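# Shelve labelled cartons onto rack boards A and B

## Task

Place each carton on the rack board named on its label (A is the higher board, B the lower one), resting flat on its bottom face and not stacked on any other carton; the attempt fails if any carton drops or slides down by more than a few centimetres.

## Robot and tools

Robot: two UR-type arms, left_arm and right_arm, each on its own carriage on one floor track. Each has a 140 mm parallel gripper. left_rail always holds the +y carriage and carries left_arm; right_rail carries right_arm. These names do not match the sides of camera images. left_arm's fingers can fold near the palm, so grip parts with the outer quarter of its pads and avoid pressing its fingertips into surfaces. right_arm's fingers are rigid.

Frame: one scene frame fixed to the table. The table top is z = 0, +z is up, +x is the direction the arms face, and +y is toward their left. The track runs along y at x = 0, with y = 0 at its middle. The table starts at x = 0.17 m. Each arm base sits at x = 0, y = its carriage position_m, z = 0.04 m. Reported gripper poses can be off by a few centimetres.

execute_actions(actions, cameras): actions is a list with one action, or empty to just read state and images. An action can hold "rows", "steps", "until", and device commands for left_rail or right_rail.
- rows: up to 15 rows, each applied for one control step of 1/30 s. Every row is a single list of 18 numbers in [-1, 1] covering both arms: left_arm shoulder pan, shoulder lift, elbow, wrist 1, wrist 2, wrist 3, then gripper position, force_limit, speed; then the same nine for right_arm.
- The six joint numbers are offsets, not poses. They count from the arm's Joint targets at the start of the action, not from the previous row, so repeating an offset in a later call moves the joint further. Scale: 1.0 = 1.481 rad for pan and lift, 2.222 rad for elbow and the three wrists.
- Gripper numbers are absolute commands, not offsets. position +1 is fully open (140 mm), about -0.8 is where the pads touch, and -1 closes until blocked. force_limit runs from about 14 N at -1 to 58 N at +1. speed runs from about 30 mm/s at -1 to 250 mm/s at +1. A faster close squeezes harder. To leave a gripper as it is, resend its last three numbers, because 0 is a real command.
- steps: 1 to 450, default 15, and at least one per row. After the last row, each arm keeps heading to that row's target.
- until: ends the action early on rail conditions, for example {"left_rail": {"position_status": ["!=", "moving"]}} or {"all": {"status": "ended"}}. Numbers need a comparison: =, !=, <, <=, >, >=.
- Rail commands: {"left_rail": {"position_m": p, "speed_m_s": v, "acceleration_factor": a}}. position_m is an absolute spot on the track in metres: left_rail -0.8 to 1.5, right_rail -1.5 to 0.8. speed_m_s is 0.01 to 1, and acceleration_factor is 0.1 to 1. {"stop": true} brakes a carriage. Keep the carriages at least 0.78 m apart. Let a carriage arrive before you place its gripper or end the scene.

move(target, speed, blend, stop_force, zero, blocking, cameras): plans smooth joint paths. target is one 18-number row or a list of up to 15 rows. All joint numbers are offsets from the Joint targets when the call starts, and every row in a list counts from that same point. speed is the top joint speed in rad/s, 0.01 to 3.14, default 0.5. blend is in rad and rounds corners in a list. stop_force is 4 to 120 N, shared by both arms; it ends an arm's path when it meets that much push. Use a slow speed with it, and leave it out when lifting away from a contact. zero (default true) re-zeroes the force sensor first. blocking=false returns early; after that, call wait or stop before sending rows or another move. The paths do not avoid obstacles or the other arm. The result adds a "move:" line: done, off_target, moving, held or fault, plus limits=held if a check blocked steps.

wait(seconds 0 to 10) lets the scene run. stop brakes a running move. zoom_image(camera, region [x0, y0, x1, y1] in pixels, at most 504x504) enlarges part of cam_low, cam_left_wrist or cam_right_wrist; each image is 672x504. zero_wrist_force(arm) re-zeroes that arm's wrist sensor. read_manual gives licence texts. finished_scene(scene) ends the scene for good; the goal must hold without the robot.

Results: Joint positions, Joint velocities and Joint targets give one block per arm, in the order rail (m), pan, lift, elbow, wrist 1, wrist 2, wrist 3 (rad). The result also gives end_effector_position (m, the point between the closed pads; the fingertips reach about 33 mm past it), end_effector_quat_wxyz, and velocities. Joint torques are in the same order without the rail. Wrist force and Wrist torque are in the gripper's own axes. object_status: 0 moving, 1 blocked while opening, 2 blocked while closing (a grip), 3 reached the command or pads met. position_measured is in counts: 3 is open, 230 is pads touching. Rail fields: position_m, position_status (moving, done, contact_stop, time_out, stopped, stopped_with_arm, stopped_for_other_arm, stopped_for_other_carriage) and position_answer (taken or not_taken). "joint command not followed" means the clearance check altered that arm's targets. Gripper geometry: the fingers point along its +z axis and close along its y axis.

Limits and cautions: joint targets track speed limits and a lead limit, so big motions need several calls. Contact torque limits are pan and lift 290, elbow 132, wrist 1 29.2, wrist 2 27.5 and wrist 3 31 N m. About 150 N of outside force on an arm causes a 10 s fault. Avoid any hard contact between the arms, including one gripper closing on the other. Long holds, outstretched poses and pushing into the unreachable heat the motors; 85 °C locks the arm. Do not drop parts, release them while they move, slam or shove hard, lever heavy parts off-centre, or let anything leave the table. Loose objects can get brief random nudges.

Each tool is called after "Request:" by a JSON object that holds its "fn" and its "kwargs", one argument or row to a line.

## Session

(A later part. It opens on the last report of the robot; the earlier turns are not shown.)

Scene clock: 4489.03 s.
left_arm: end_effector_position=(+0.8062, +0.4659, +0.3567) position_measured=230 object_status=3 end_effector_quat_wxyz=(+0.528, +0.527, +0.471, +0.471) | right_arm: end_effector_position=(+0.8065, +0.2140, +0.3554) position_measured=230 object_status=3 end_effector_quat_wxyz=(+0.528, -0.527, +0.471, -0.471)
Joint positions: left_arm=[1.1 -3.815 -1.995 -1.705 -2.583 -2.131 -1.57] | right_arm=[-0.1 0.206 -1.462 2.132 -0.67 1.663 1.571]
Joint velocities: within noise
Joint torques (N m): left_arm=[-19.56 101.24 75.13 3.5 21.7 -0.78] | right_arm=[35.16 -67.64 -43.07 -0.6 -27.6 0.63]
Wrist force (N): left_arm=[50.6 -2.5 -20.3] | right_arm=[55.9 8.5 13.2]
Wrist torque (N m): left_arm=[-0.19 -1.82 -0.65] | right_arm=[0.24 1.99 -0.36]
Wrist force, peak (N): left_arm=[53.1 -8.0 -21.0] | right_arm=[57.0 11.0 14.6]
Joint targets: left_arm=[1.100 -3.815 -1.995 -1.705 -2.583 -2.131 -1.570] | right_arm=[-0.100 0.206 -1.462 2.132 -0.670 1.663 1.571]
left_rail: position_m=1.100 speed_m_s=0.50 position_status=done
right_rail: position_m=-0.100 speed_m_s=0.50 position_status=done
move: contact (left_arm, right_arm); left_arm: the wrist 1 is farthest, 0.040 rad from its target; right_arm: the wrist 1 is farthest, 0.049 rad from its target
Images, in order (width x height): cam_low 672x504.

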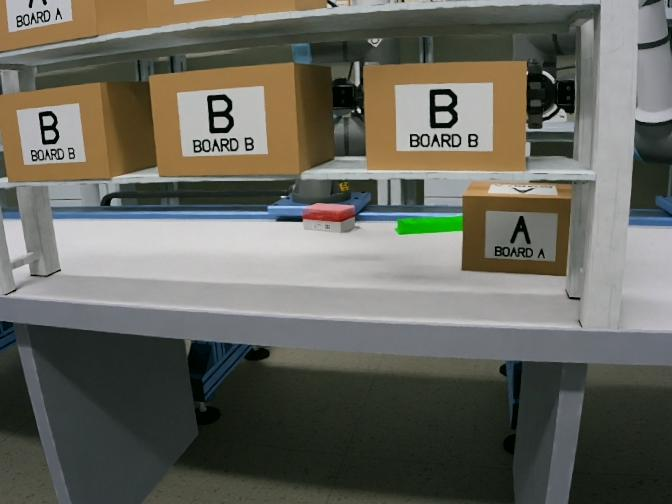

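Request:
{"fn": "move", "kwargs": {
  "target": [0,-0.000945,-0.000529,0.001159,0,0,-1,-1,-1,0,0.001049,0.000505,-0.001204,0,0,-1,-1,-1],
  "speed": 0.01,
  "stop_force": 10,
  "cameras": ["cam_low", "cam_left_wrist", "cam_right_wrist"]
}}

Scene clock: 4510.73 s.
left_arm: end_effector_position=(+0.8062, +0.4659, +0.3559) position_measured=230 object_status=3 end_effector_quat_wxyz=(+0.528, +0.527, +0.471, +0.471) | right_arm: end_effector_position=(+0.8065, +0.2140, +0.3545) position_measured=230 object_status=3 end_effector_quat_wxyz=(+0.528, -0.527, +0.471, -0.471)
Joint positions: left_arm=[1.1 -3.815 -1.996 -1.705 -2.581 -2.131 -1.57] | right_arm=[-0.1 0.206 -1.461 2.133 -0.672 1.663 1.571]
Joint velocities: within noise
Joint torques (N m): left_arm=[-21.35 89.74 69.44 2.41 21.49 -0.59] | right_arm=[35.64 -54.25 -37.52 1.95 -27.73 0.86]
Wrist force (N): left_arm=[52.5 9.7 -23.6] | right_arm=[57.5 -3.6 8.3]
Wrist torque (N m): left_arm=[0.26 -1.92 -0.87] | right_arm=[0.56 1.98 -0.21]
Wrist force, peak (N): left_arm=[52.9 8.3 -23.7] | right_arm=[57.8 2.4 9.8]
Joint targets: left_arm=[1.100 -3.815 -1.996 -1.705 -2.581 -2.131 -1.570] | right_arm=[-0.100 0.206 -1.461 2.133 -0.672 1.663 1.571]
left_rail: position_m=1.100 speed_m_s=0.50 position_status=done
right_rail: position_m=-0.100 speed_m_s=0.50 position_status=done
move: contact (left_arm, right_arm)
camera_calibration:
cam_left_wrist: T_world_to_cam=[[-0.0190132, -0.0000366246, 0.999819, -0.331472], [-0.44211, -0.896921, -0.00844031, 0.773437], [0.896759, -0.442191, 0.0170372, -0.340246], [0, 0, 0, 1]] pos_world=[0.64076, 0.543246, 0.343737]
cam_right_wrist: T_world_to_cam=[[-0.0148091, 0.0213676, -0.999662, 0.368785], [-0.415118, 0.909408, 0.025588, 0.132845], [0.909647, 0.415356, -0.00459745, -0.644779], [0, 0, 0, 1]] pos_world=[0.647129, 0.139123, 0.362297]

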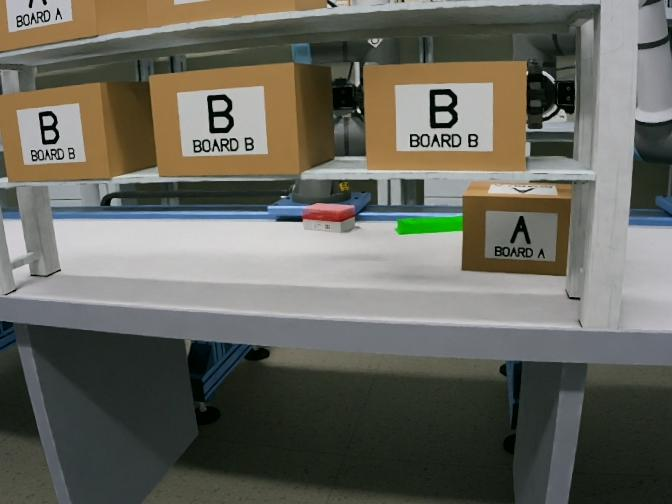

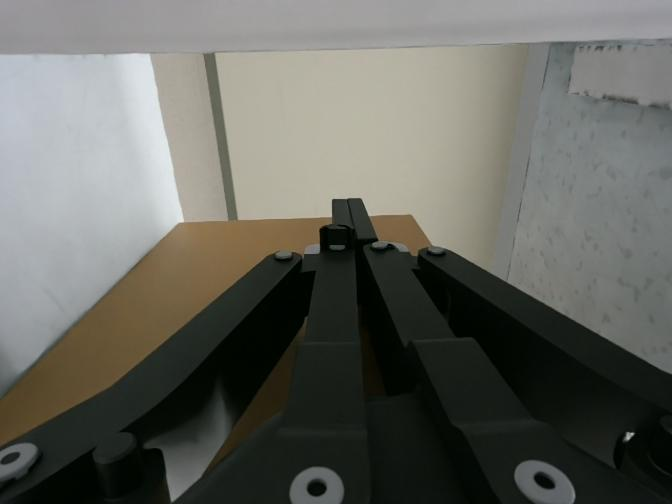

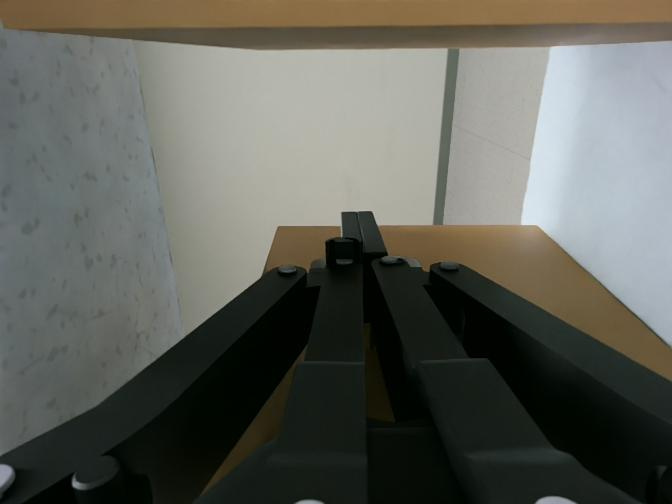

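Request:
{"fn": "move", "kwargs": {
  "target": [0.016109,0.016619,-0.016721,0.005644,0.010737,0,-1,-1,-1,-0.028737,-0.01173,0.008896,-0.001077,-0.019153,0,-1,-1,-1],
  "speed": 0.022,
  "cameras": ["cam_low", "cam_left_wrist", "cam_right_wrist"]
}}

Scene clock: 4530.10 s.
left_arm: end_effector_position=(+0.8063, +0.4878, +0.3561) position_measured=230 object_status=3 end_effector_quat_wxyz=(+0.528, +0.527, +0.471, +0.471) | right_arm: end_effector_position=(+0.8066, +0.1921, +0.3547) position_measured=230 object_status=3 end_effector_quat_wxyz=(+0.528, -0.527, +0.471, -0.471)
Joint positions: left_arm=[1.1 -3.791 -1.971 -1.742 -2.569 -2.107 -1.57] | right_arm=[-0.1 0.163 -1.479 2.152 -0.674 1.621 1.571]
Joint velocities: within noise
Joint torques (N m): left_arm=[16.37 104.19 33.29 6.48 2.18 -0.94] | right_arm=[-16.67 -60.64 -27.15 -7.5 -3 0.7]
Wrist force (N): left_arm=[-0.1 -0.1 -0.3] | right_arm=[-2.1 9.0 3.4]
Wrist torque (N m): left_arm=[0.04 0.13 -0.31] | right_arm=[1.35 0.28 -0.33]
Wrist force, peak (N): left_arm=[53.0 6.6 -23.8] | right_arm=[57.7 0.0 9.6]
Joint targets: left_arm=[1.100 -3.791 -1.971 -1.742 -2.569 -2.107 -1.570] | right_arm=[-0.100 0.163 -1.479 2.152 -0.674 1.621 1.571]
left_rail: position_m=1.100 speed_m_s=0.50 position_status=done
right_rail: position_m=-0.100 speed_m_s=0.50 position_status=done
move: done
camera_calibration:
cam_left_wrist: T_world_to_cam=[[-0.0191918, 0.000053201, 0.999816, -0.331605], [-0.442109, -0.896922, -0.0084387, 0.793124], [0.896756, -0.442189, 0.0172371, -0.330722], [0, 0, 0, 1]] pos_world=[0.64086, 0.565146, 0.343938]
cam_right_wrist: T_world_to_cam=[[-0.014675, 0.0213194, -0.999665, 0.369275], [-0.415038, 0.909447, 0.0254881, 0.15278], [0.909686, 0.415273, -0.00449774, -0.635825], [0, 0, 0, 1]] pos_world=[0.64723, 0.117222, 0.362397]

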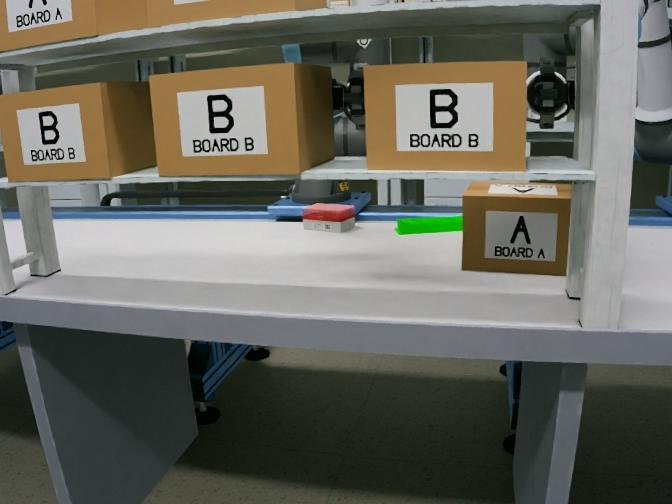

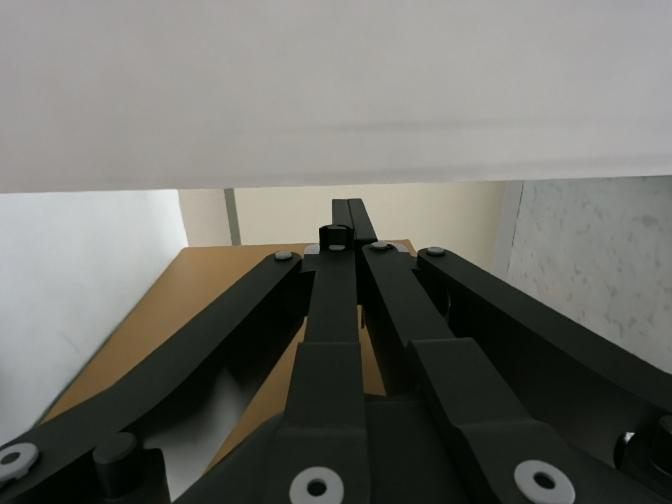

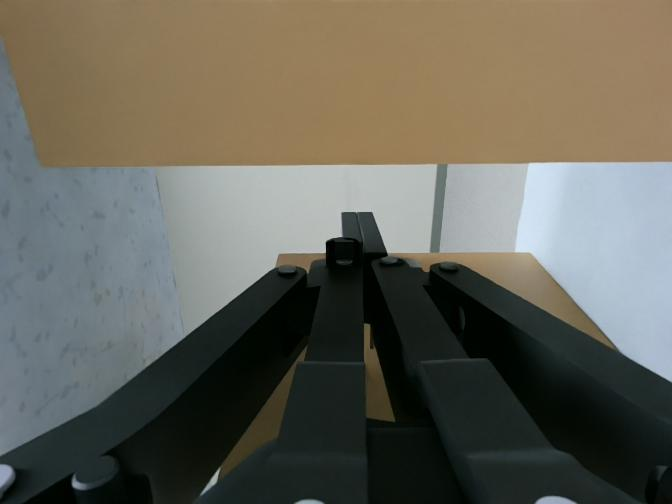

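Request:
{"fn": "move", "kwargs": {
  "target": [
    [-0.030722,0.030611,-0.02997,0.009568,-0.020477,0,-1,-1,-1,0.011828,-0.050271,0.036232,-0.002725,0.007883,0,-1,-1,-1],
    [-0.065073,0.058706,-0.056782,0.017654,-0.043372,0,-1,-1,-1,0.027946,-0.102705,0.069951,-0.001496,0.018626,0,-1,-1,-1],
    [-0.103054,0.084283,-0.080436,0.024259,-0.068687,0,-1,-1,-1,0.048355,-0.157302,0.101156,0.003688,0.03223,0,-1,-1,-1],
    [-0.144664,0.107343,-0.10093,0.029384,-0.096421,0,-1,-1,-1,0.073055,-0.214061,0.129848,0.012827,0.048692,0,-1,-1,-1],
    [0.018107,0.340009,-0.270382,0.043761,0.067064,0,-1,-1,-1,0.426113,-0.108873,0.072184,0.000382,0.339007,0,-1,-1,-1],
    [0.018107,0.201548,-0.313607,0.179271,0.067064,0,-1,-1,-1,0.426113,0.024981,0.114011,-0.130662,0.339007,0,-1,-1,-1],
    [0.018107,0.01596,-0.332528,0.321891,0.067064,0,-1,-1,-1,0.426113,0.202038,0.132181,-0.266843,0.339007,0,-1,-1,-1]
  ],
  "blend": [0.02,0.02,0.02,0.04,0.03,0.03,0],
  "speed": [0.12,0.12,0.12,0.12,0.25,0.2,0.2],
  "cameras": ["cam_low", "cam_left_wrist", "cam_right_wrist"]
}}

Scene clock: 4636.23 s.
left_arm: end_effector_position=(+0.5429, +0.6544, +0.1223) position_measured=230 object_status=3 end_effector_quat_wxyz=(+0.555, +0.555, +0.438, +0.438) | right_arm: end_effector_position=(+0.5001, +0.3079, +0.1222) position_measured=230 object_status=3 end_effector_quat_wxyz=(+0.498, -0.497, +0.502, -0.502)
Joint positions: left_arm=[1.1 -3.764 -1.947 -2.481 -1.854 -1.958 -1.57] | right_arm=[-0.1 0.794 -1.18 2.446 -1.267 2.374 1.571]
Joint velocities: within noise
Joint torques (N m): left_arm=[10.48 30.63 5.75 6.72 1.79 -0.7] | right_arm=[10.94 -38.24 -5.53 -6.19 3.38 0.79]
Wrist force (N): left_arm=[0.5 -0.2 -0.2] | right_arm=[-2.6 8.8 3.0]
Wrist torque (N m): left_arm=[0.03 0.00 -0.31] | right_arm=[1.31 0.44 -0.32]
Wrist force, peak (N): left_arm=[-1.2 0.0 -1.2] | right_arm=[-2.2 10.1 3.0]
Joint targets: left_arm=[1.100 -3.764 -1.947 -2.481 -1.854 -1.958 -1.570] | right_arm=[-0.100 0.794 -1.179 2.446 -1.267 2.374 1.571]
left_rail: position_m=1.100 speed_m_s=0.50 position_status=done
right_rail: position_m=-0.100 speed_m_s=0.50 position_status=done
move: done
camera_calibration:
cam_left_wrist: T_world_to_cam=[[-0.0190983, 0.00230745, 0.999815, -0.104437], [-0.548122, -0.836354, -0.00853996, 0.842113], [0.83618, -0.548184, 0.0172377, 0.0853897], [0, 0, 0, 1]] pos_world=[0.388185, 0.751355, 0.110137]
cam_right_wrist: T_world_to_cam=[[-0.0122153, 0.0233941, -0.999652, 0.128], [-0.30128, 0.953182, 0.0259881, -0.144212], [0.953458, 0.301492, -0.00459526, -0.393084], [0, 0, 0, 1]] pos_world=[0.332904, 0.252977, 0.129897]

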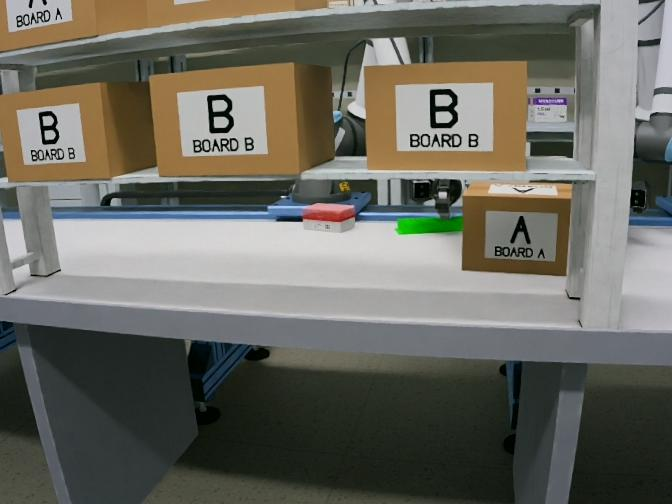

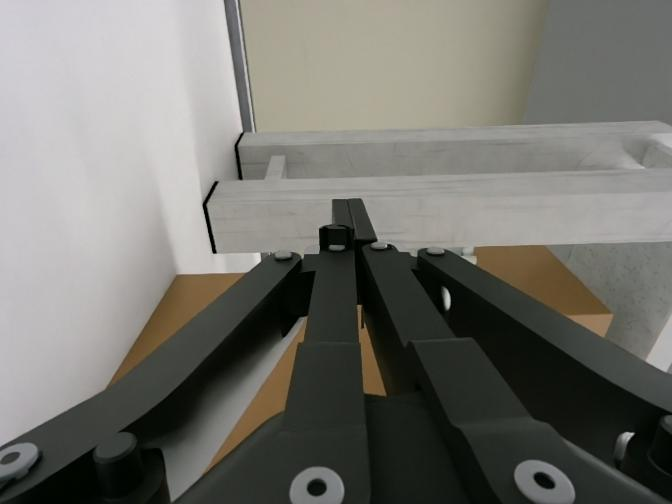

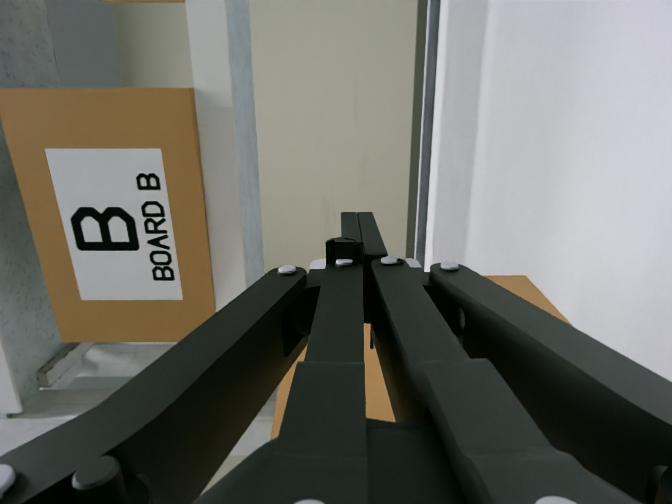

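Request:
{"fn": "execute_actions", "kwargs": {
  "actions": [],
  "cameras": ["cam_left_wrist", "cam_right_wrist"]
}}

Scene clock: 4678.47 s.
left_arm: end_effector_position=(+0.5429, +0.6544, +0.1222) position_measured=230 object_status=3 end_effector_quat_wxyz=(+0.555, +0.555, +0.438, +0.438) | right_arm: end_effector_position=(+0.5001, +0.3079, +0.1221) position_measured=230 object_status=3 end_effector_quat_wxyz=(+0.498, -0.497, +0.502, -0.502)
Joint positions: left_arm=[1.1 -3.764 -1.947 -2.481 -1.854 -1.958 -1.57] | right_arm=[-0.1 0.794 -1.179 2.446 -1.267 2.374 1.571]
Joint velocities: within noise
Joint torques (N m): left_arm=[8.82 32.35 11.72 5.68 1.32 -0.75] | right_arm=[11.64 -42.12 -11.03 -4.98 2.53 0.72]
Wrist force (N): left_arm=[0.1 -0.1 -0.2] | right_arm=[-2.5 8.8 2.9]
Wrist torque (N m): left_arm=[0.04 0.09 -0.31] | right_arm=[1.32 0.42 -0.32]
Wrist force, peak (N): left_arm=[0.1 0.0 -0.6] | right_arm=[-2.7 9.3 3.1]
Joint targets: left_arm=[1.100 -3.764 -1.947 -2.481 -1.854 -1.958 -1.570] | right_arm=[-0.100 0.794 -1.179 2.446 -1.267 2.374 1.571]
Tool commands: left_gripper/position=-1.0 left_gripper/force_limit=-1.0 left_gripper/speed=-1.0 right_gripper/position=-1.0 right_gripper/force_limit=-1.0 right_gripper/speed=-1.0
left_rail: position_m=1.100 speed_m_s=0.50 position_status=done
right_rail: position_m=-0.100 speed_m_s=0.50 position_status=done
camera_calibration:
cam_left_wrist: T_world_to_cam=[[-0.0190983, 0.00230745, 0.999815, -0.104337], [-0.548122, -0.836354, -0.00853996, 0.842112], [0.83618, -0.548184, 0.0172377, 0.0853915], [0, 0, 0, 1]] pos_world=[0.388185, 0.751355, 0.110037]
cam_right_wrist: T_world_to_cam=[[-0.0122153, 0.0233941, -0.999652, 0.127899], [-0.30128, 0.953182, 0.0259881, -0.144239], [0.953458, 0.301492, -0.00459526, -0.392989], [0, 0, 0, 1]] pos_world=[0.332804, 0.252977, 0.129797]
Images, in order (width x height): cam_left_wrist 672x504, cam_right_wrist 672x504.

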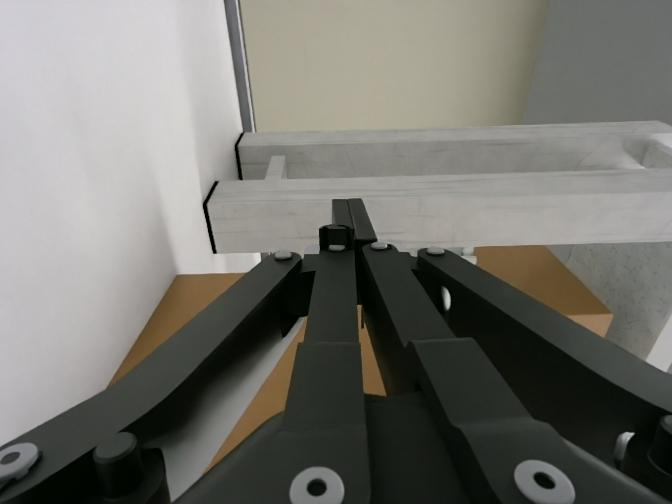

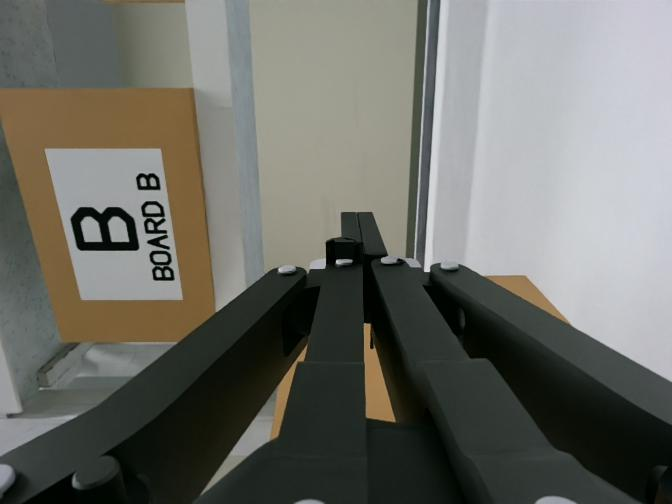

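Request:
{"fn": "zoom_image", "kwargs": {
  "camera": "cam_right_wrist",
  "region": [440, 240, 620, 375]
}}

Request:
{"fn": "zoom_image", "kwargs": {
  "camera": "cam_left_wrist",
  "region": [100, 230, 300, 380]
}}

Scaled by 2.800.

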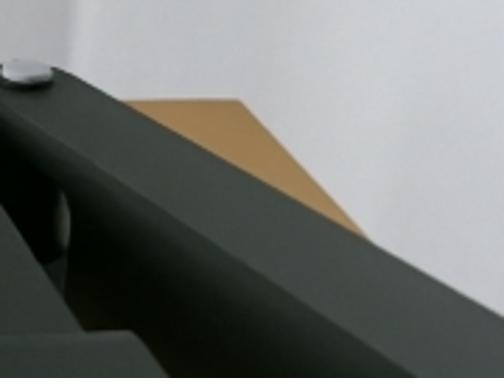

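Scaled by 2.520.

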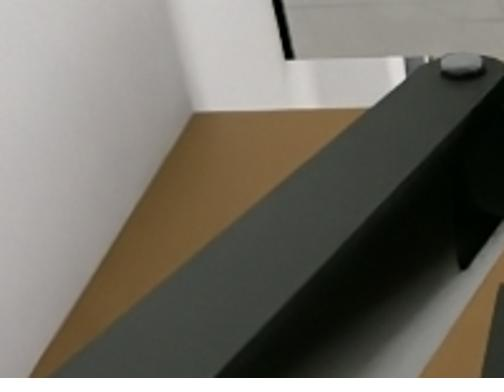

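Request:
{"fn": "move", "kwargs": {
  "target": [
    [-0.043848, -0.013546, 0.021517, -0.012488, -0.029225, 0, -1, -1, -1, 0.028556, 0.016505, -0.025745, 0.014744, 0.019033, 0, -1, -1, -1],
    [-0.095654, -0.032610, 0.051051, -0.029316, -0.063755, 0, -1, -1, -1, 0.061372, 0.039171, -0.060256, 0.034148, 0.040905, 0, -1, -1, -1]
  ],
  "speed": [0.06, 0.03],
  "stop_force": 8,
  "cameras": ["cam_left_wrist", "cam_right_wrist"]
}}

Scene clock: 4788.50 s.
left_arm: end_effector_position=(+0.5377, +0.6077, +0.1222) position_measured=230 object_status=3 end_effector_quat_wxyz=(+0.555, +0.555, +0.438, +0.438) | right_arm: end_effector_position=(+0.5061, +0.3530, +0.1220) position_measured=230 object_status=3 end_effector_quat_wxyz=(+0.498, -0.497, +0.502, -0.502)
Joint positions: left_arm=[1.1 -3.862 -1.98 -2.405 -1.897 -2.056 -1.57] | right_arm=[-0.1 0.856 -1.142 2.359 -1.218 2.435 1.571]
Joint velocities: within noise
Joint torques (N m): left_arm=[10.93 78.72 8.2 5.7 3.4 -1.15] | right_arm=[-15.14 -69.74 -9.53 -5.74 -2.58 0.68]
Wrist force (N): left_arm=[4.6 1.1 2.0] | right_arm=[-2.0 7.9 2.1]
Wrist torque (N m): left_arm=[0.09 0.28 -0.31] | right_arm=[1.10 0.37 -0.35]
Wrist force, peak (N): left_arm=[12.0 1.5 -0.9] | right_arm=[-2.5 9.5 3.2]
Joint targets: left_arm=[1.100 -3.862 -1.980 -2.405 -1.897 -2.056 -1.570] | right_arm=[-0.100 0.856 -1.142 2.359 -1.218 2.435 1.571]
left_rail: position_m=1.100 speed_m_s=0.50 position_status=done
right_rail: position_m=-0.100 speed_m_s=0.50 position_status=done
move: contact (left_arm, right_arm); path passed 1 of 2 targets; left_arm: the shoulder pan is farthest, 0.044 rad from its target; right_arm: the elbow is farthest, 0.047 rad from its target
camera_calibration:
cam_left_wrist: T_world_to_cam=[[-0.0190429, 0.00239061, 0.999816, -0.104409], [-0.548125, -0.836354, -0.00844005, 0.800194], [0.83618, -0.548185, 0.017237, 0.0641401], [0, 0, 0, 1]] pos_world=[0.382985, 0.704655, 0.110038]
cam_right_wrist: T_world_to_cam=[[-0.0122153, 0.0233941, -0.999652, 0.126917], [-0.30128, 0.953182, 0.0259881, -0.18542], [0.953458, 0.301492, -0.00459526, -0.412307], [0, 0, 0, 1]] pos_world=[0.338804, 0.298077, 0.129797]
Images, in order (width x height): cam_left_wrist 672x504, cam_right_wrist 672x504.

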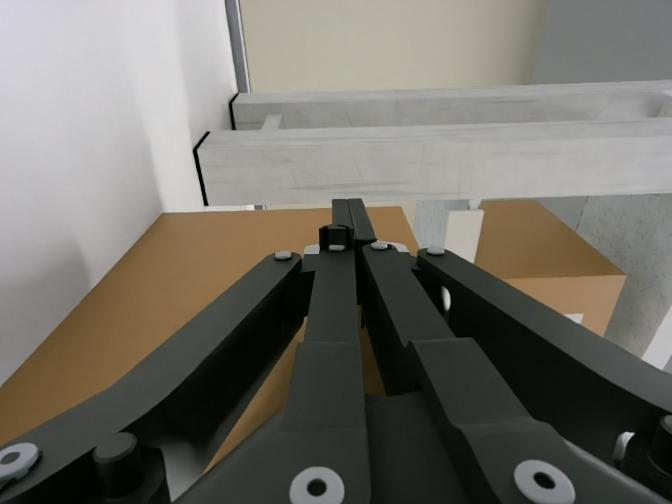

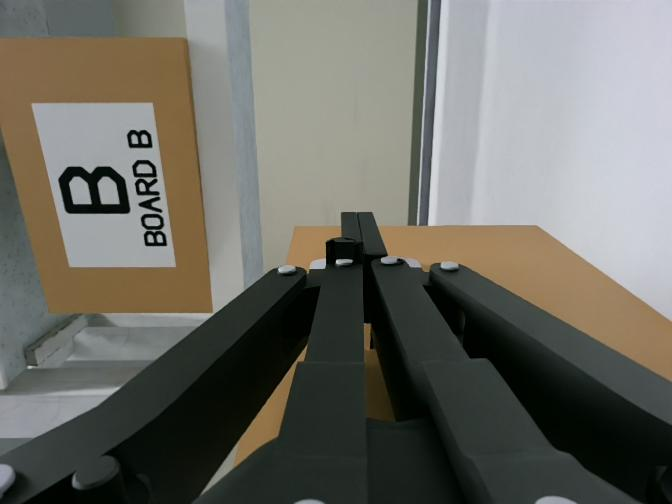

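Request:
{"fn": "zoom_image", "kwargs": {
  "camera": "cam_left_wrist",
  "region": [120, 180, 260, 285]
}}

Request:
{"fn": "zoom_image", "kwargs": {
  "camera": "cam_left_wrist",
  "region": [360, 180, 500, 285]
}}

Request:
{"fn": "zoom_image", "kwargs": {
  "camera": "cam_right_wrist",
  "region": [260, 190, 400, 295]
}}

Request:
{"fn": "zoom_image", "kwargs": {
  "camera": "cam_right_wrist",
  "region": [470, 190, 610, 295]
}}

Scaled by 3.600.

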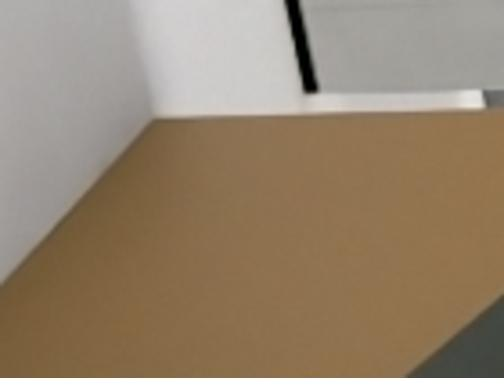

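Scaled by 3.600.

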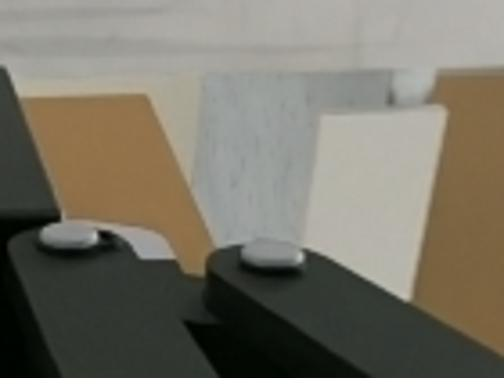

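Scaled by 3.600.

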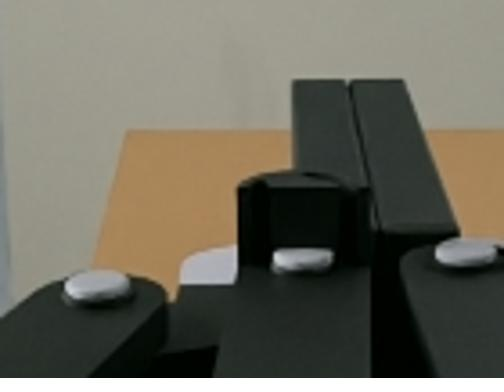

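Scaled by 3.600.

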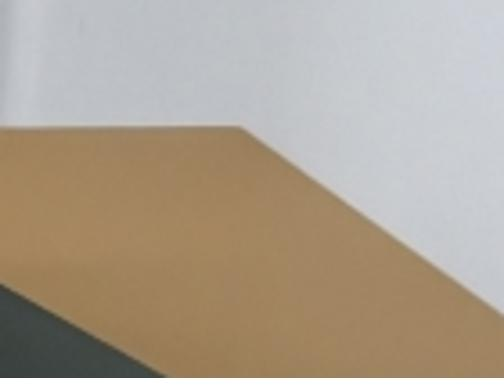

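Request:
{"fn": "move", "kwargs": {
  "target": [-0.0039219, -0.0014241, 0.0022100, -0.0012608, -0.0026140, 0, -1, -1, -1, 0.0025031, 0.0016939, -0.0025856, 0.0014566, 0.0016684, 0, -1, -1, -1],
  "speed": 0.02,
  "stop_force": 60,
  "zero": false,
  "cameras": ["cam_left_wrist", "cam_right_wrist"]
}}

Scene clock: 4891.20 s.
left_arm: end_effector_position=(+0.5374, +0.6047, +0.1222) position_measured=230 object_status=3 end_effector_quat_wxyz=(+0.555, +0.555, +0.438, +0.438) | right_arm: end_effector_position=(+0.5064, +0.3560, +0.1220) position_measured=230 object_status=3 end_effector_quat_wxyz=(+0.498, -0.497, +0.502, -0.502)
Joint positions: left_arm=[1.1 -3.868 -1.982 -2.4 -1.9 -2.062 -1.57] | right_arm=[-0.1 0.859 -1.139 2.353 -1.214 2.439 1.571]
Joint velocities: within noise
Joint torques (N m): left_arm=[-44.7 36.65 43.02 0.61 9.92 -1.22] | right_arm=[23.25 -42.15 -45.24 -0.81 -6.14 0.66]
Wrist force (N): left_arm=[45.8 4.3 0.8] | right_arm=[44.5 -6.7 -14.7]
Wrist torque (N m): left_arm=[-0.04 1.87 -0.38] | right_arm=[0.39 -1.84 -0.39]
Wrist force, peak (N): left_arm=[45.9 4.6 0.2] | right_arm=[44.8 -6.1 -15.0]
Joint targets: left_arm=[1.100 -3.868 -1.982 -2.400 -1.900 -2.062 -1.570] | right_arm=[-0.100 0.859 -1.139 2.353 -1.214 2.439 1.571]
left_rail: position_m=1.100 speed_m_s=0.50 position_status=done
right_rail: position_m=-0.100 speed_m_s=0.50 position_status=done
move: done
camera_calibration:
cam_left_wrist: T_world_to_cam=[[-0.0190427, 0.0023909, 0.999816, -0.104409], [-0.548125, -0.836354, -0.0084397, 0.797465], [0.83618, -0.548185, 0.017237, 0.06283], [0, 0, 0, 1]] pos_world=[0.382585, 0.701655, 0.110038]
cam_right_wrist: T_world_to_cam=[[-0.0122131, 0.0233958, -0.999652, 0.126851], [-0.301189, 0.95321, 0.0259886, -0.188198], [0.953486, 0.301401, -0.00459509, -0.413575], [0, 0, 0, 1]] pos_world=[0.339204, 0.301077, 0.129797]
Images, in order (width x height): cam_left_wrist 672x504, cam_right_wrist 672x504.

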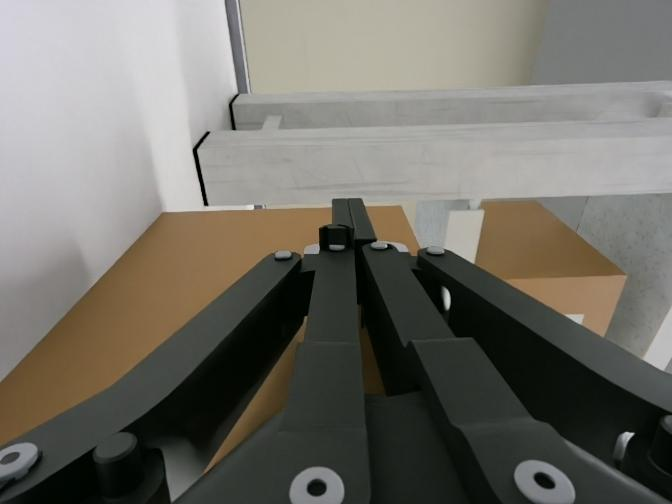

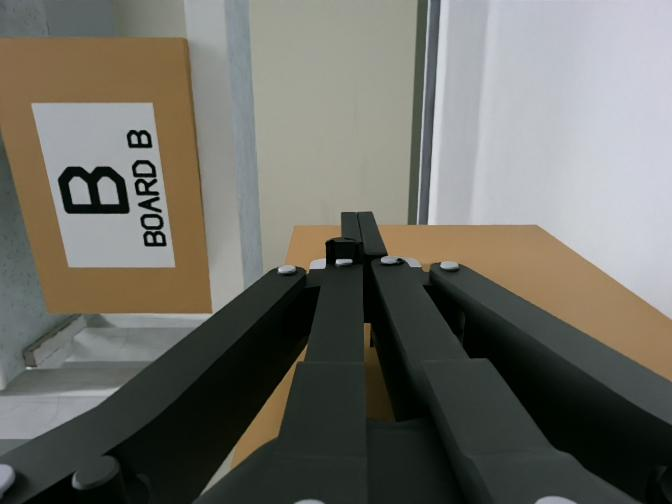

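Request:
{"fn": "zoom_image", "kwargs": {
  "camera": "cam_left_wrist",
  "region": [130, 185, 200, 238]
}}

Request:
{"fn": "zoom_image", "kwargs": {
  "camera": "cam_left_wrist",
  "region": [370, 180, 440, 233]
}}

Request:
{"fn": "zoom_image", "kwargs": {
  "camera": "cam_right_wrist",
  "region": [260, 200, 330, 253]
}}

Request:
{"fn": "zoom_image", "kwargs": {
  "camera": "cam_right_wrist",
  "region": [500, 200, 570, 253]
}}

Scaled by 7.200.

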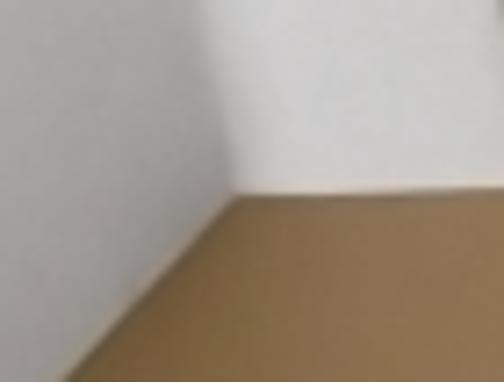

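Scaled by 7.200.

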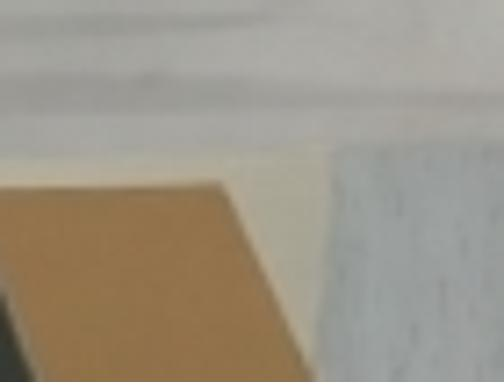

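Scaled by 7.200.

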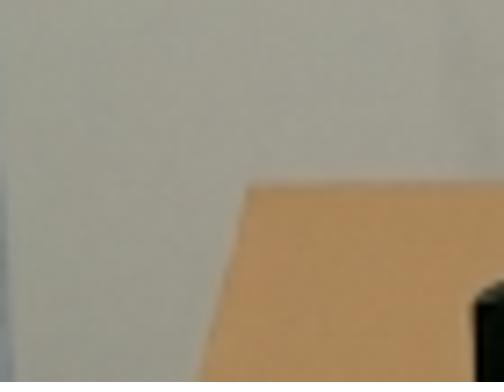

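Scaled by 7.200.

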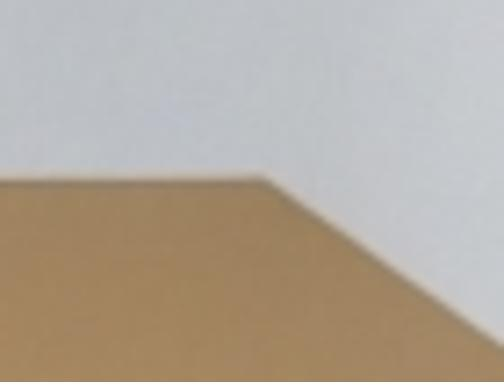

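Request:
{"fn": "move", "kwargs": {
  "target": [
    [-0.0005229, 0.045537, 0.002333, -0.032685, -0.0003485, 0, -1, -1, -1, 0.0003338, -0.042871, -0.002287, 0.030861, 0.0002225, 0, -1, -1, -1],
    [-0.0005229, 0.089477, 0.006074, -0.065712, -0.0003485, 0, -1, -1, -1, 0.0003338, -0.084331, -0.005850, 0.062058, 0.0002225, 0, -1, -1, -1],
    [-0.0005229, 0.131340, 0.011452, -0.098992, -0.0003485, 0, -1, -1, -1, 0.0003338, -0.123903, -0.010981, 0.093564, 0.0002225, 0, -1, -1, -1],
    [-0.0005229, 0.170838, 0.018401, -0.132268, -0.0003485, 0, -1, -1, -1, 0.0003338, -0.161332, -0.017625, 0.125156, 0.0002225, 0, -1, -1, -1],
    [-0.0005229, 0.207607, 0.026866, -0.165240, -0.0003485, 0, -1, -1, -1, 0.0003338, -0.196308, -0.025736, 0.156578, 0.0002225, 0, -1, -1, -1],
    [-0.0005229, 0.241579, 0.036759, -0.197776, -0.0003485, 0, -1, -1, -1, 0.0003338, -0.228755, -0.035238, 0.187706, 0.0002225, 0, -1, -1, -1],
    [-0.0005229, 0.272549, 0.048001, -0.229660, -0.0003485, 0, -1, -1, -1, 0.0003338, -0.258484, -0.046063, 0.218347, 0.0002225, 0, -1, -1, -1],
    [-0.0005229, 0.300571, 0.060513, -0.260849, -0.0003485, 0, -1, -1, -1, 0.0003338, -0.285524, -0.058142, 0.248449, 0.0002225, 0, -1, -1, -1]
  ],
  "speed": 0.1,
  "blend": 0.02,
  "cameras": ["cam_left_wrist", "cam_right_wrist"]
}}

Scene clock: 5116.77 s.
left_arm: end_effector_position=(+0.5371, +0.6045, +0.3627) position_measured=230 object_status=3 end_effector_quat_wxyz=(+0.555, +0.555, +0.438, +0.438) | right_arm: end_effector_position=(+0.5063, +0.3563, +0.3624) position_measured=230 object_status=3 end_effector_quat_wxyz=(+0.498, -0.497, +0.502, -0.502)
Joint positions: left_arm=[1.1 -3.868 -1.537 -2.266 -2.48 -2.062 -1.57] | right_arm=[-0.1 0.86 -1.562 2.224 -0.663 2.44 1.571]
Joint velocities: within noise
Joint torques (N m): left_arm=[-38.67 62.83 65.94 2.44 14.76 -1.28] | right_arm=[19.36 -54.79 -69.85 -4.17 -9.45 0.71]
Wrist force (N): left_arm=[49.4 -7.4 8.9] | right_arm=[45.7 19.6 -16.0]
Wrist torque (N m): left_arm=[0.17 2.21 -0.23] | right_arm=[1.43 -1.88 -0.85]
Wrist force, peak (N): left_arm=[54.0 -6.5 9.2] | right_arm=[49.6 19.2 -17.6]
Joint targets: left_arm=[1.100 -3.868 -1.537 -2.266 -2.480 -2.062 -1.570] | right_arm=[-0.100 0.860 -1.562 2.224 -0.662 2.440 1.571]
left_rail: position_m=1.100 speed_m_s=0.50 position_status=done
right_rail: position_m=-0.100 speed_m_s=0.50 position_status=done
move: done
camera_calibration:
cam_left_wrist: T_world_to_cam=[[-0.0190427, 0.0023909, 0.999816, -0.344868], [-0.548125, -0.836354, -0.0084397, 0.799218], [0.83618, -0.548185, 0.017237, 0.0587422], [0, 0, 0, 1]] pos_world=[0.382385, 0.701455, 0.350538]
cam_right_wrist: T_world_to_cam=[[-0.012245, 0.0234895, -0.999649, 0.367143], [-0.301279, 0.953179, 0.026088, -0.194664], [0.953457, 0.301493, -0.00459474, -0.412453], [0, 0, 0, 1]] pos_world=[0.339104, 0.301277, 0.370197]
Images, in order (width x height): cam_left_wrist 672x504, cam_right_wrist 672x504.

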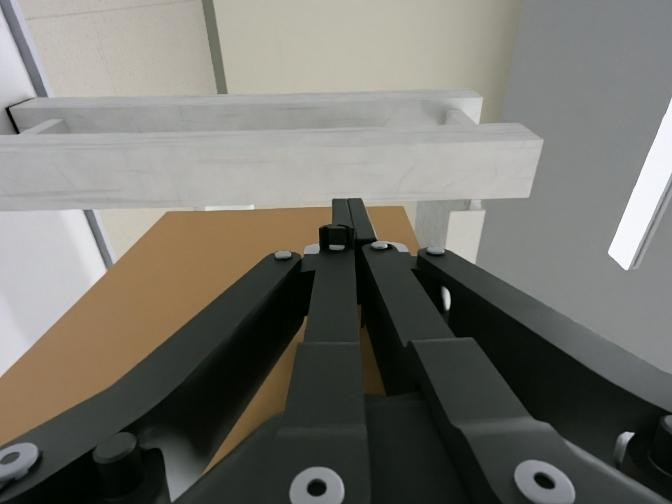

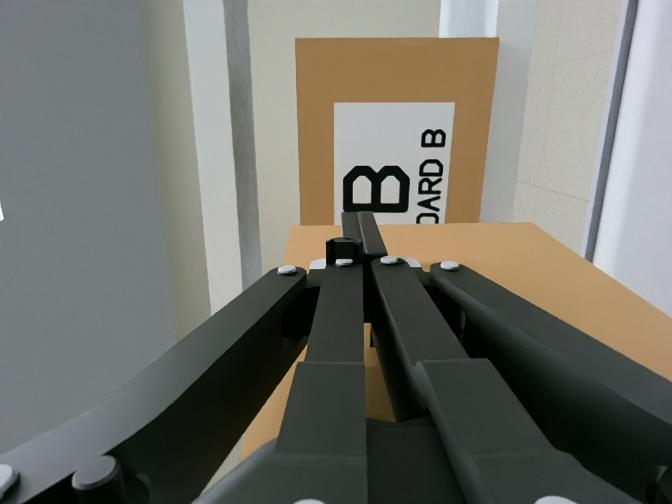

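Request:
{"fn": "move", "kwargs": {
  "target": [
    [0, 0.025020, 0.013696, -0.030372, 0, 0, -1, -1, -1, 0, -0.024285, -0.013261, 0.029448, 0, 0, -1, -1, -1],
    [0, 0.047158, 0.028514, -0.059945, 0, 0, -1, -1, -1, 0, -0.045903, -0.027647, 0.058242, 0, 0, -1, -1, -1],
    [0, 0.066469, 0.044377, -0.088680, 0, 0, -1, -1, -1, 0, -0.064884, -0.043089, 0.086336, 0, 0, -1, -1, -1],
    [0, 0.083094, 0.061242, -0.116625, 0, 0, -1, -1, -1, 0, -0.081339, -0.059549, 0.113763, 0, 0, -1, -1, -1],
    [0, 0.097146, 0.079046, -0.143795, 0, 0, -1, -1, -1, 0, -0.095354, -0.076969, 0.140524, 0, 0, -1, -1, -1],
    [0, 0.108760, 0.097766, -0.170256, 0, 0, -1, -1, -1, 0, -0.107040, -0.095331, 0.166674, 0, 0, -1, -1, -1],
    [0, 0.118069, 0.117359, -0.196054, 0, 0, -1, -1, -1, 0, -0.116506, -0.114592, 0.192245, 0, 0, -1, -1, -1],
    [0, 0.125188, 0.137822, -0.221261, 0, 0, -1, -1, -1, 0, -0.123849, -0.134753, 0.217300, 0, 0, -1, -1, -1],
    [0, 0.130890, 0.162768, -0.250008, 0, 0, -1, -1, -1, 0, -0.129871, -0.159387, 0.245948, 0, 0, -1, -1, -1]
  ],
  "speed": 0.1,
  "blend": 0.02,
  "cameras": ["cam_left_wrist", "cam_right_wrist", "cam_low"]
}}

Scene clock: 5151.57 s.
left_arm: end_effector_position=(+0.5368, +0.6048, +0.6379) position_measured=230 object_status=3 end_effector_quat_wxyz=(+0.555, +0.555, +0.438, +0.438) | right_arm: end_effector_position=(+0.5061, +0.3559, +0.6376) position_measured=230 object_status=3 end_effector_quat_wxyz=(+0.498, -0.497, +0.502, -0.502)
Joint positions: left_arm=[1.1 -3.868 -1.343 -1.904 -3.035 -2.062 -1.57] | right_arm=[-0.1 0.86 -1.755 1.87 -0.116 2.44 1.571]
Joint velocities: within noise
Joint torques (N m): left_arm=[-31.33 50.01 72.68 2.38 22.85 -1.32] | right_arm=[7.97 -27.97 -66.65 -4.84 -16.03 0.87]
Wrist force (N): left_arm=[54.1 -7.7 9.5] | right_arm=[49.7 19.6 -17.5]
Wrist torque (N m): left_arm=[0.10 2.27 -0.23] | right_arm=[1.36 -1.98 -0.86]
Wrist force, peak (N): left_arm=[58.9 -7.2 9.4] | right_arm=[54.3 19.4 -18.8]
Joint targets: left_arm=[1.100 -3.868 -1.343 -1.904 -3.035 -2.062 -1.570] | right_arm=[-0.100 0.860 -1.755 1.870 -0.116 2.440 1.571]
left_rail: position_m=1.100 speed_m_s=0.50 position_status=done
right_rail: position_m=-0.100 speed_m_s=0.50 position_status=done
move: done
camera_calibration:
cam_left_wrist: T_world_to_cam=[[-0.0191259, 0.00244635, 0.999814, -0.620032], [-0.548124, -0.836354, -0.0084389, 0.801572], [0.836178, -0.548184, 0.0173369, 0.0544347], [0, 0, 0, 1]] pos_world=[0.381985, 0.701755, 0.625738]
cam_right_wrist: T_world_to_cam=[[-0.0121495, 0.0235192, -0.99965, 0.642209], [-0.301282, 0.953178, 0.0260875, -0.201646], [0.953458, 0.301493, -0.00449474, -0.410877], [0, 0, 0, 1]] pos_world=[0.338804, 0.300977, 0.645398]

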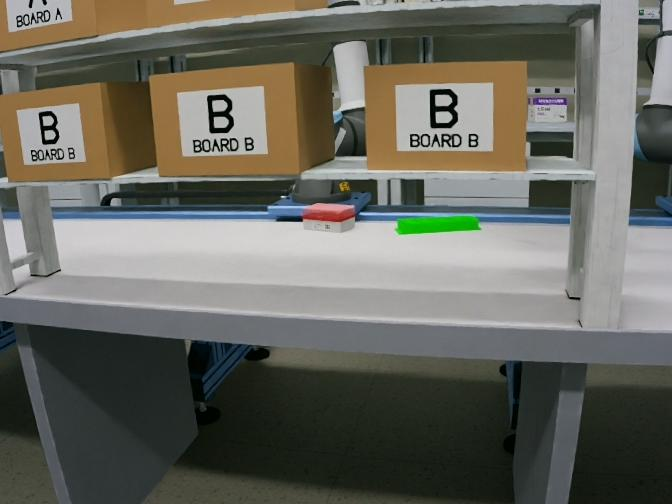

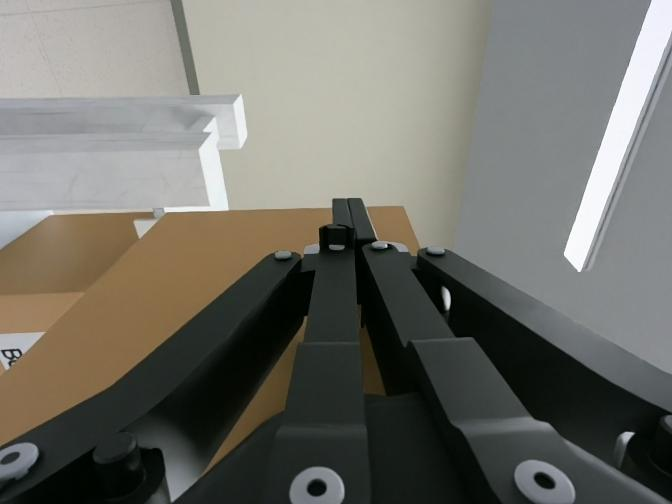

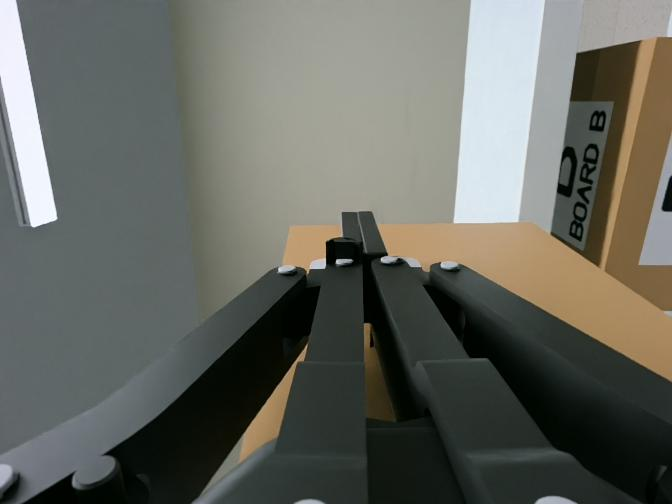

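Request:
{"fn": "move", "kwargs": {
  "target": [
    [-0.019318, -0.027269, 0.014123, 0.004053, -0.019075, 0, -1, -1, -1, -0.033682, -0.021635, 0.011332, 0.003088, -0.028649, 0, -1, -1, -1],
    [-0.036916, -0.054194, 0.028824, 0.007298, -0.037004, 0, -1, -1, -1, -0.069697, -0.042756, 0.021917, 0.006581, -0.058853, 0, -1, -1, -1],
    [-0.052967, -0.080817, 0.044110, 0.009756, -0.053901, 0, -1, -1, -1, -0.108054, -0.063217, 0.031737, 0.010398, -0.090618, 0, -1, -1, -1],
    [-0.067643, -0.107181, 0.059989, 0.011448, -0.069883, 0, -1, -1, -1, -0.148759, -0.082872, 0.040778, 0.014458, -0.123948, 0, -1, -1, -1],
    [-0.081143, -0.133328, 0.076466, 0.012400, -0.085080, 0, -1, -1, -1, -0.191892, -0.101595, 0.049023, 0.018692, -0.158896, 0, -1, -1, -1],
    [-0.093564, -0.159303, 0.093558, 0.012620, -0.099558, 0, -1, -1, -1, -0.237251, -0.119179, 0.056454, 0.022980, -0.195328, 0, -1, -1, -1],
    [-0.105030, -0.185150, 0.111282, 0.012123, -0.113400, 0, -1, -1, -1, -0.284703, -0.135436, 0.063057, 0.027214, -0.233155, 0, -1, -1, -1],
    [-0.115663, -0.210912, 0.129654, 0.010923, -0.126686, 0, -1, -1, -1, -0.334118, -0.150180, 0.068813, 0.031284, -0.272290, 0, -1, -1, -1]
  ],
  "speed": 0.1,
  "blend": 0.02,
  "cameras": ["cam_left_wrist", "cam_right_wrist", "cam_low"]
}}

Scene clock: 5277.50 s.
left_arm: end_effector_position=(+0.5870, +0.4653, +0.6378) position_measured=230 object_status=3 end_effector_quat_wxyz=(+0.531, +0.530, +0.468, +0.468) | right_arm: end_effector_position=(+0.5839, +0.2144, +0.6379) position_measured=230 object_status=3 end_effector_quat_wxyz=(+0.525, -0.524, +0.474, -0.474)
Joint positions: left_arm=[1.1 -4.04 -1.655 -1.616 -3.011 -2.344 -1.57] | right_arm=[-0.1 0.365 -1.977 2.023 -0.046 1.835 1.571]
Joint velocities: within noise
Joint torques (N m): left_arm=[-54.17 31.73 74.32 3.46 10.12 -1.62] | right_arm=[9.11 -18.09 -49.28 -4.17 -21.75 0.74]
Wrist force (N): left_arm=[50.9 -6.9 7.7] | right_arm=[47.2 18.2 -15.8]
Wrist torque (N m): left_arm=[0.19 2.15 -0.23] | right_arm=[1.43 -1.62 -0.89]
Wrist force, peak (N): left_arm=[55.5 -7.2 9.5] | right_arm=[50.5 19.7 -18.4]
Joint targets: left_arm=[1.100 -4.040 -1.655 -1.616 -3.011 -2.344 -1.570] | right_arm=[-0.100 0.365 -1.977 2.023 -0.046 1.835 1.571]
left_rail: position_m=1.100 speed_m_s=0.50 position_status=done
right_rail: position_m=-0.100 speed_m_s=0.50 position_status=done
move: done
camera_calibration:
cam_left_wrist: T_world_to_cam=[[-0.019053, 0.00055004, 0.999818, -0.617774], [-0.452878, -0.891535, -0.00813979, 0.682019], [0.891369, -0.452951, 0.0172355, -0.140718], [0, 0, 0, 1]] pos_world=[0.422533, 0.544645, 0.625638]
cam_right_wrist: T_world_to_cam=[[-0.0144081, 0.021717, -0.99966, 0.648411], [-0.404141, 0.914336, 0.0256883, 0.0252822], [0.914583, 0.404374, -0.00439706, -0.44184], [0, 0, 0, 1]] pos_world=[0.42366, 0.141471, 0.645598]

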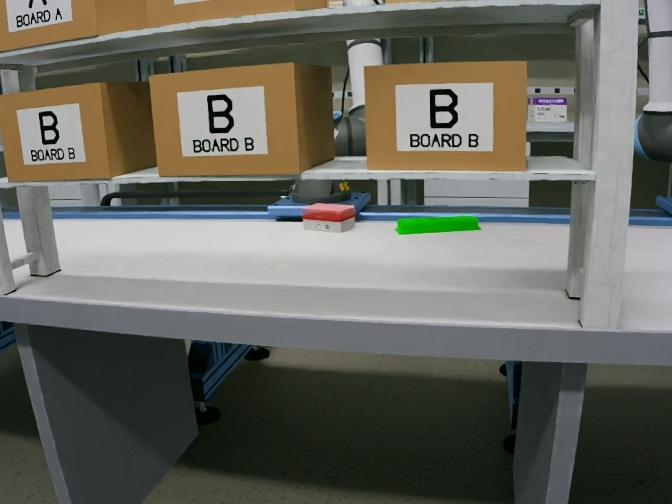

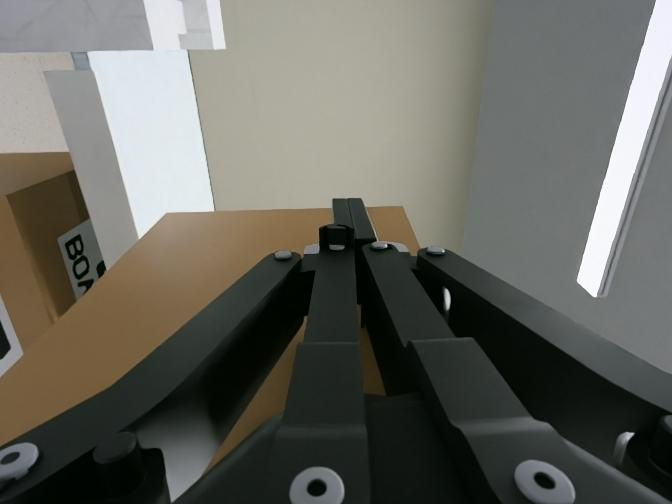

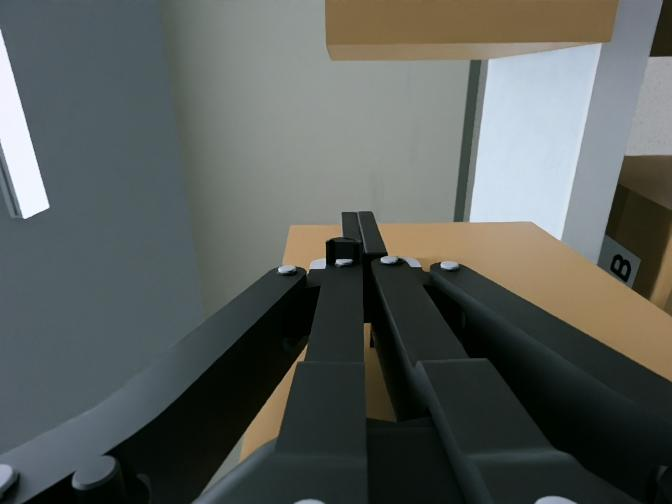

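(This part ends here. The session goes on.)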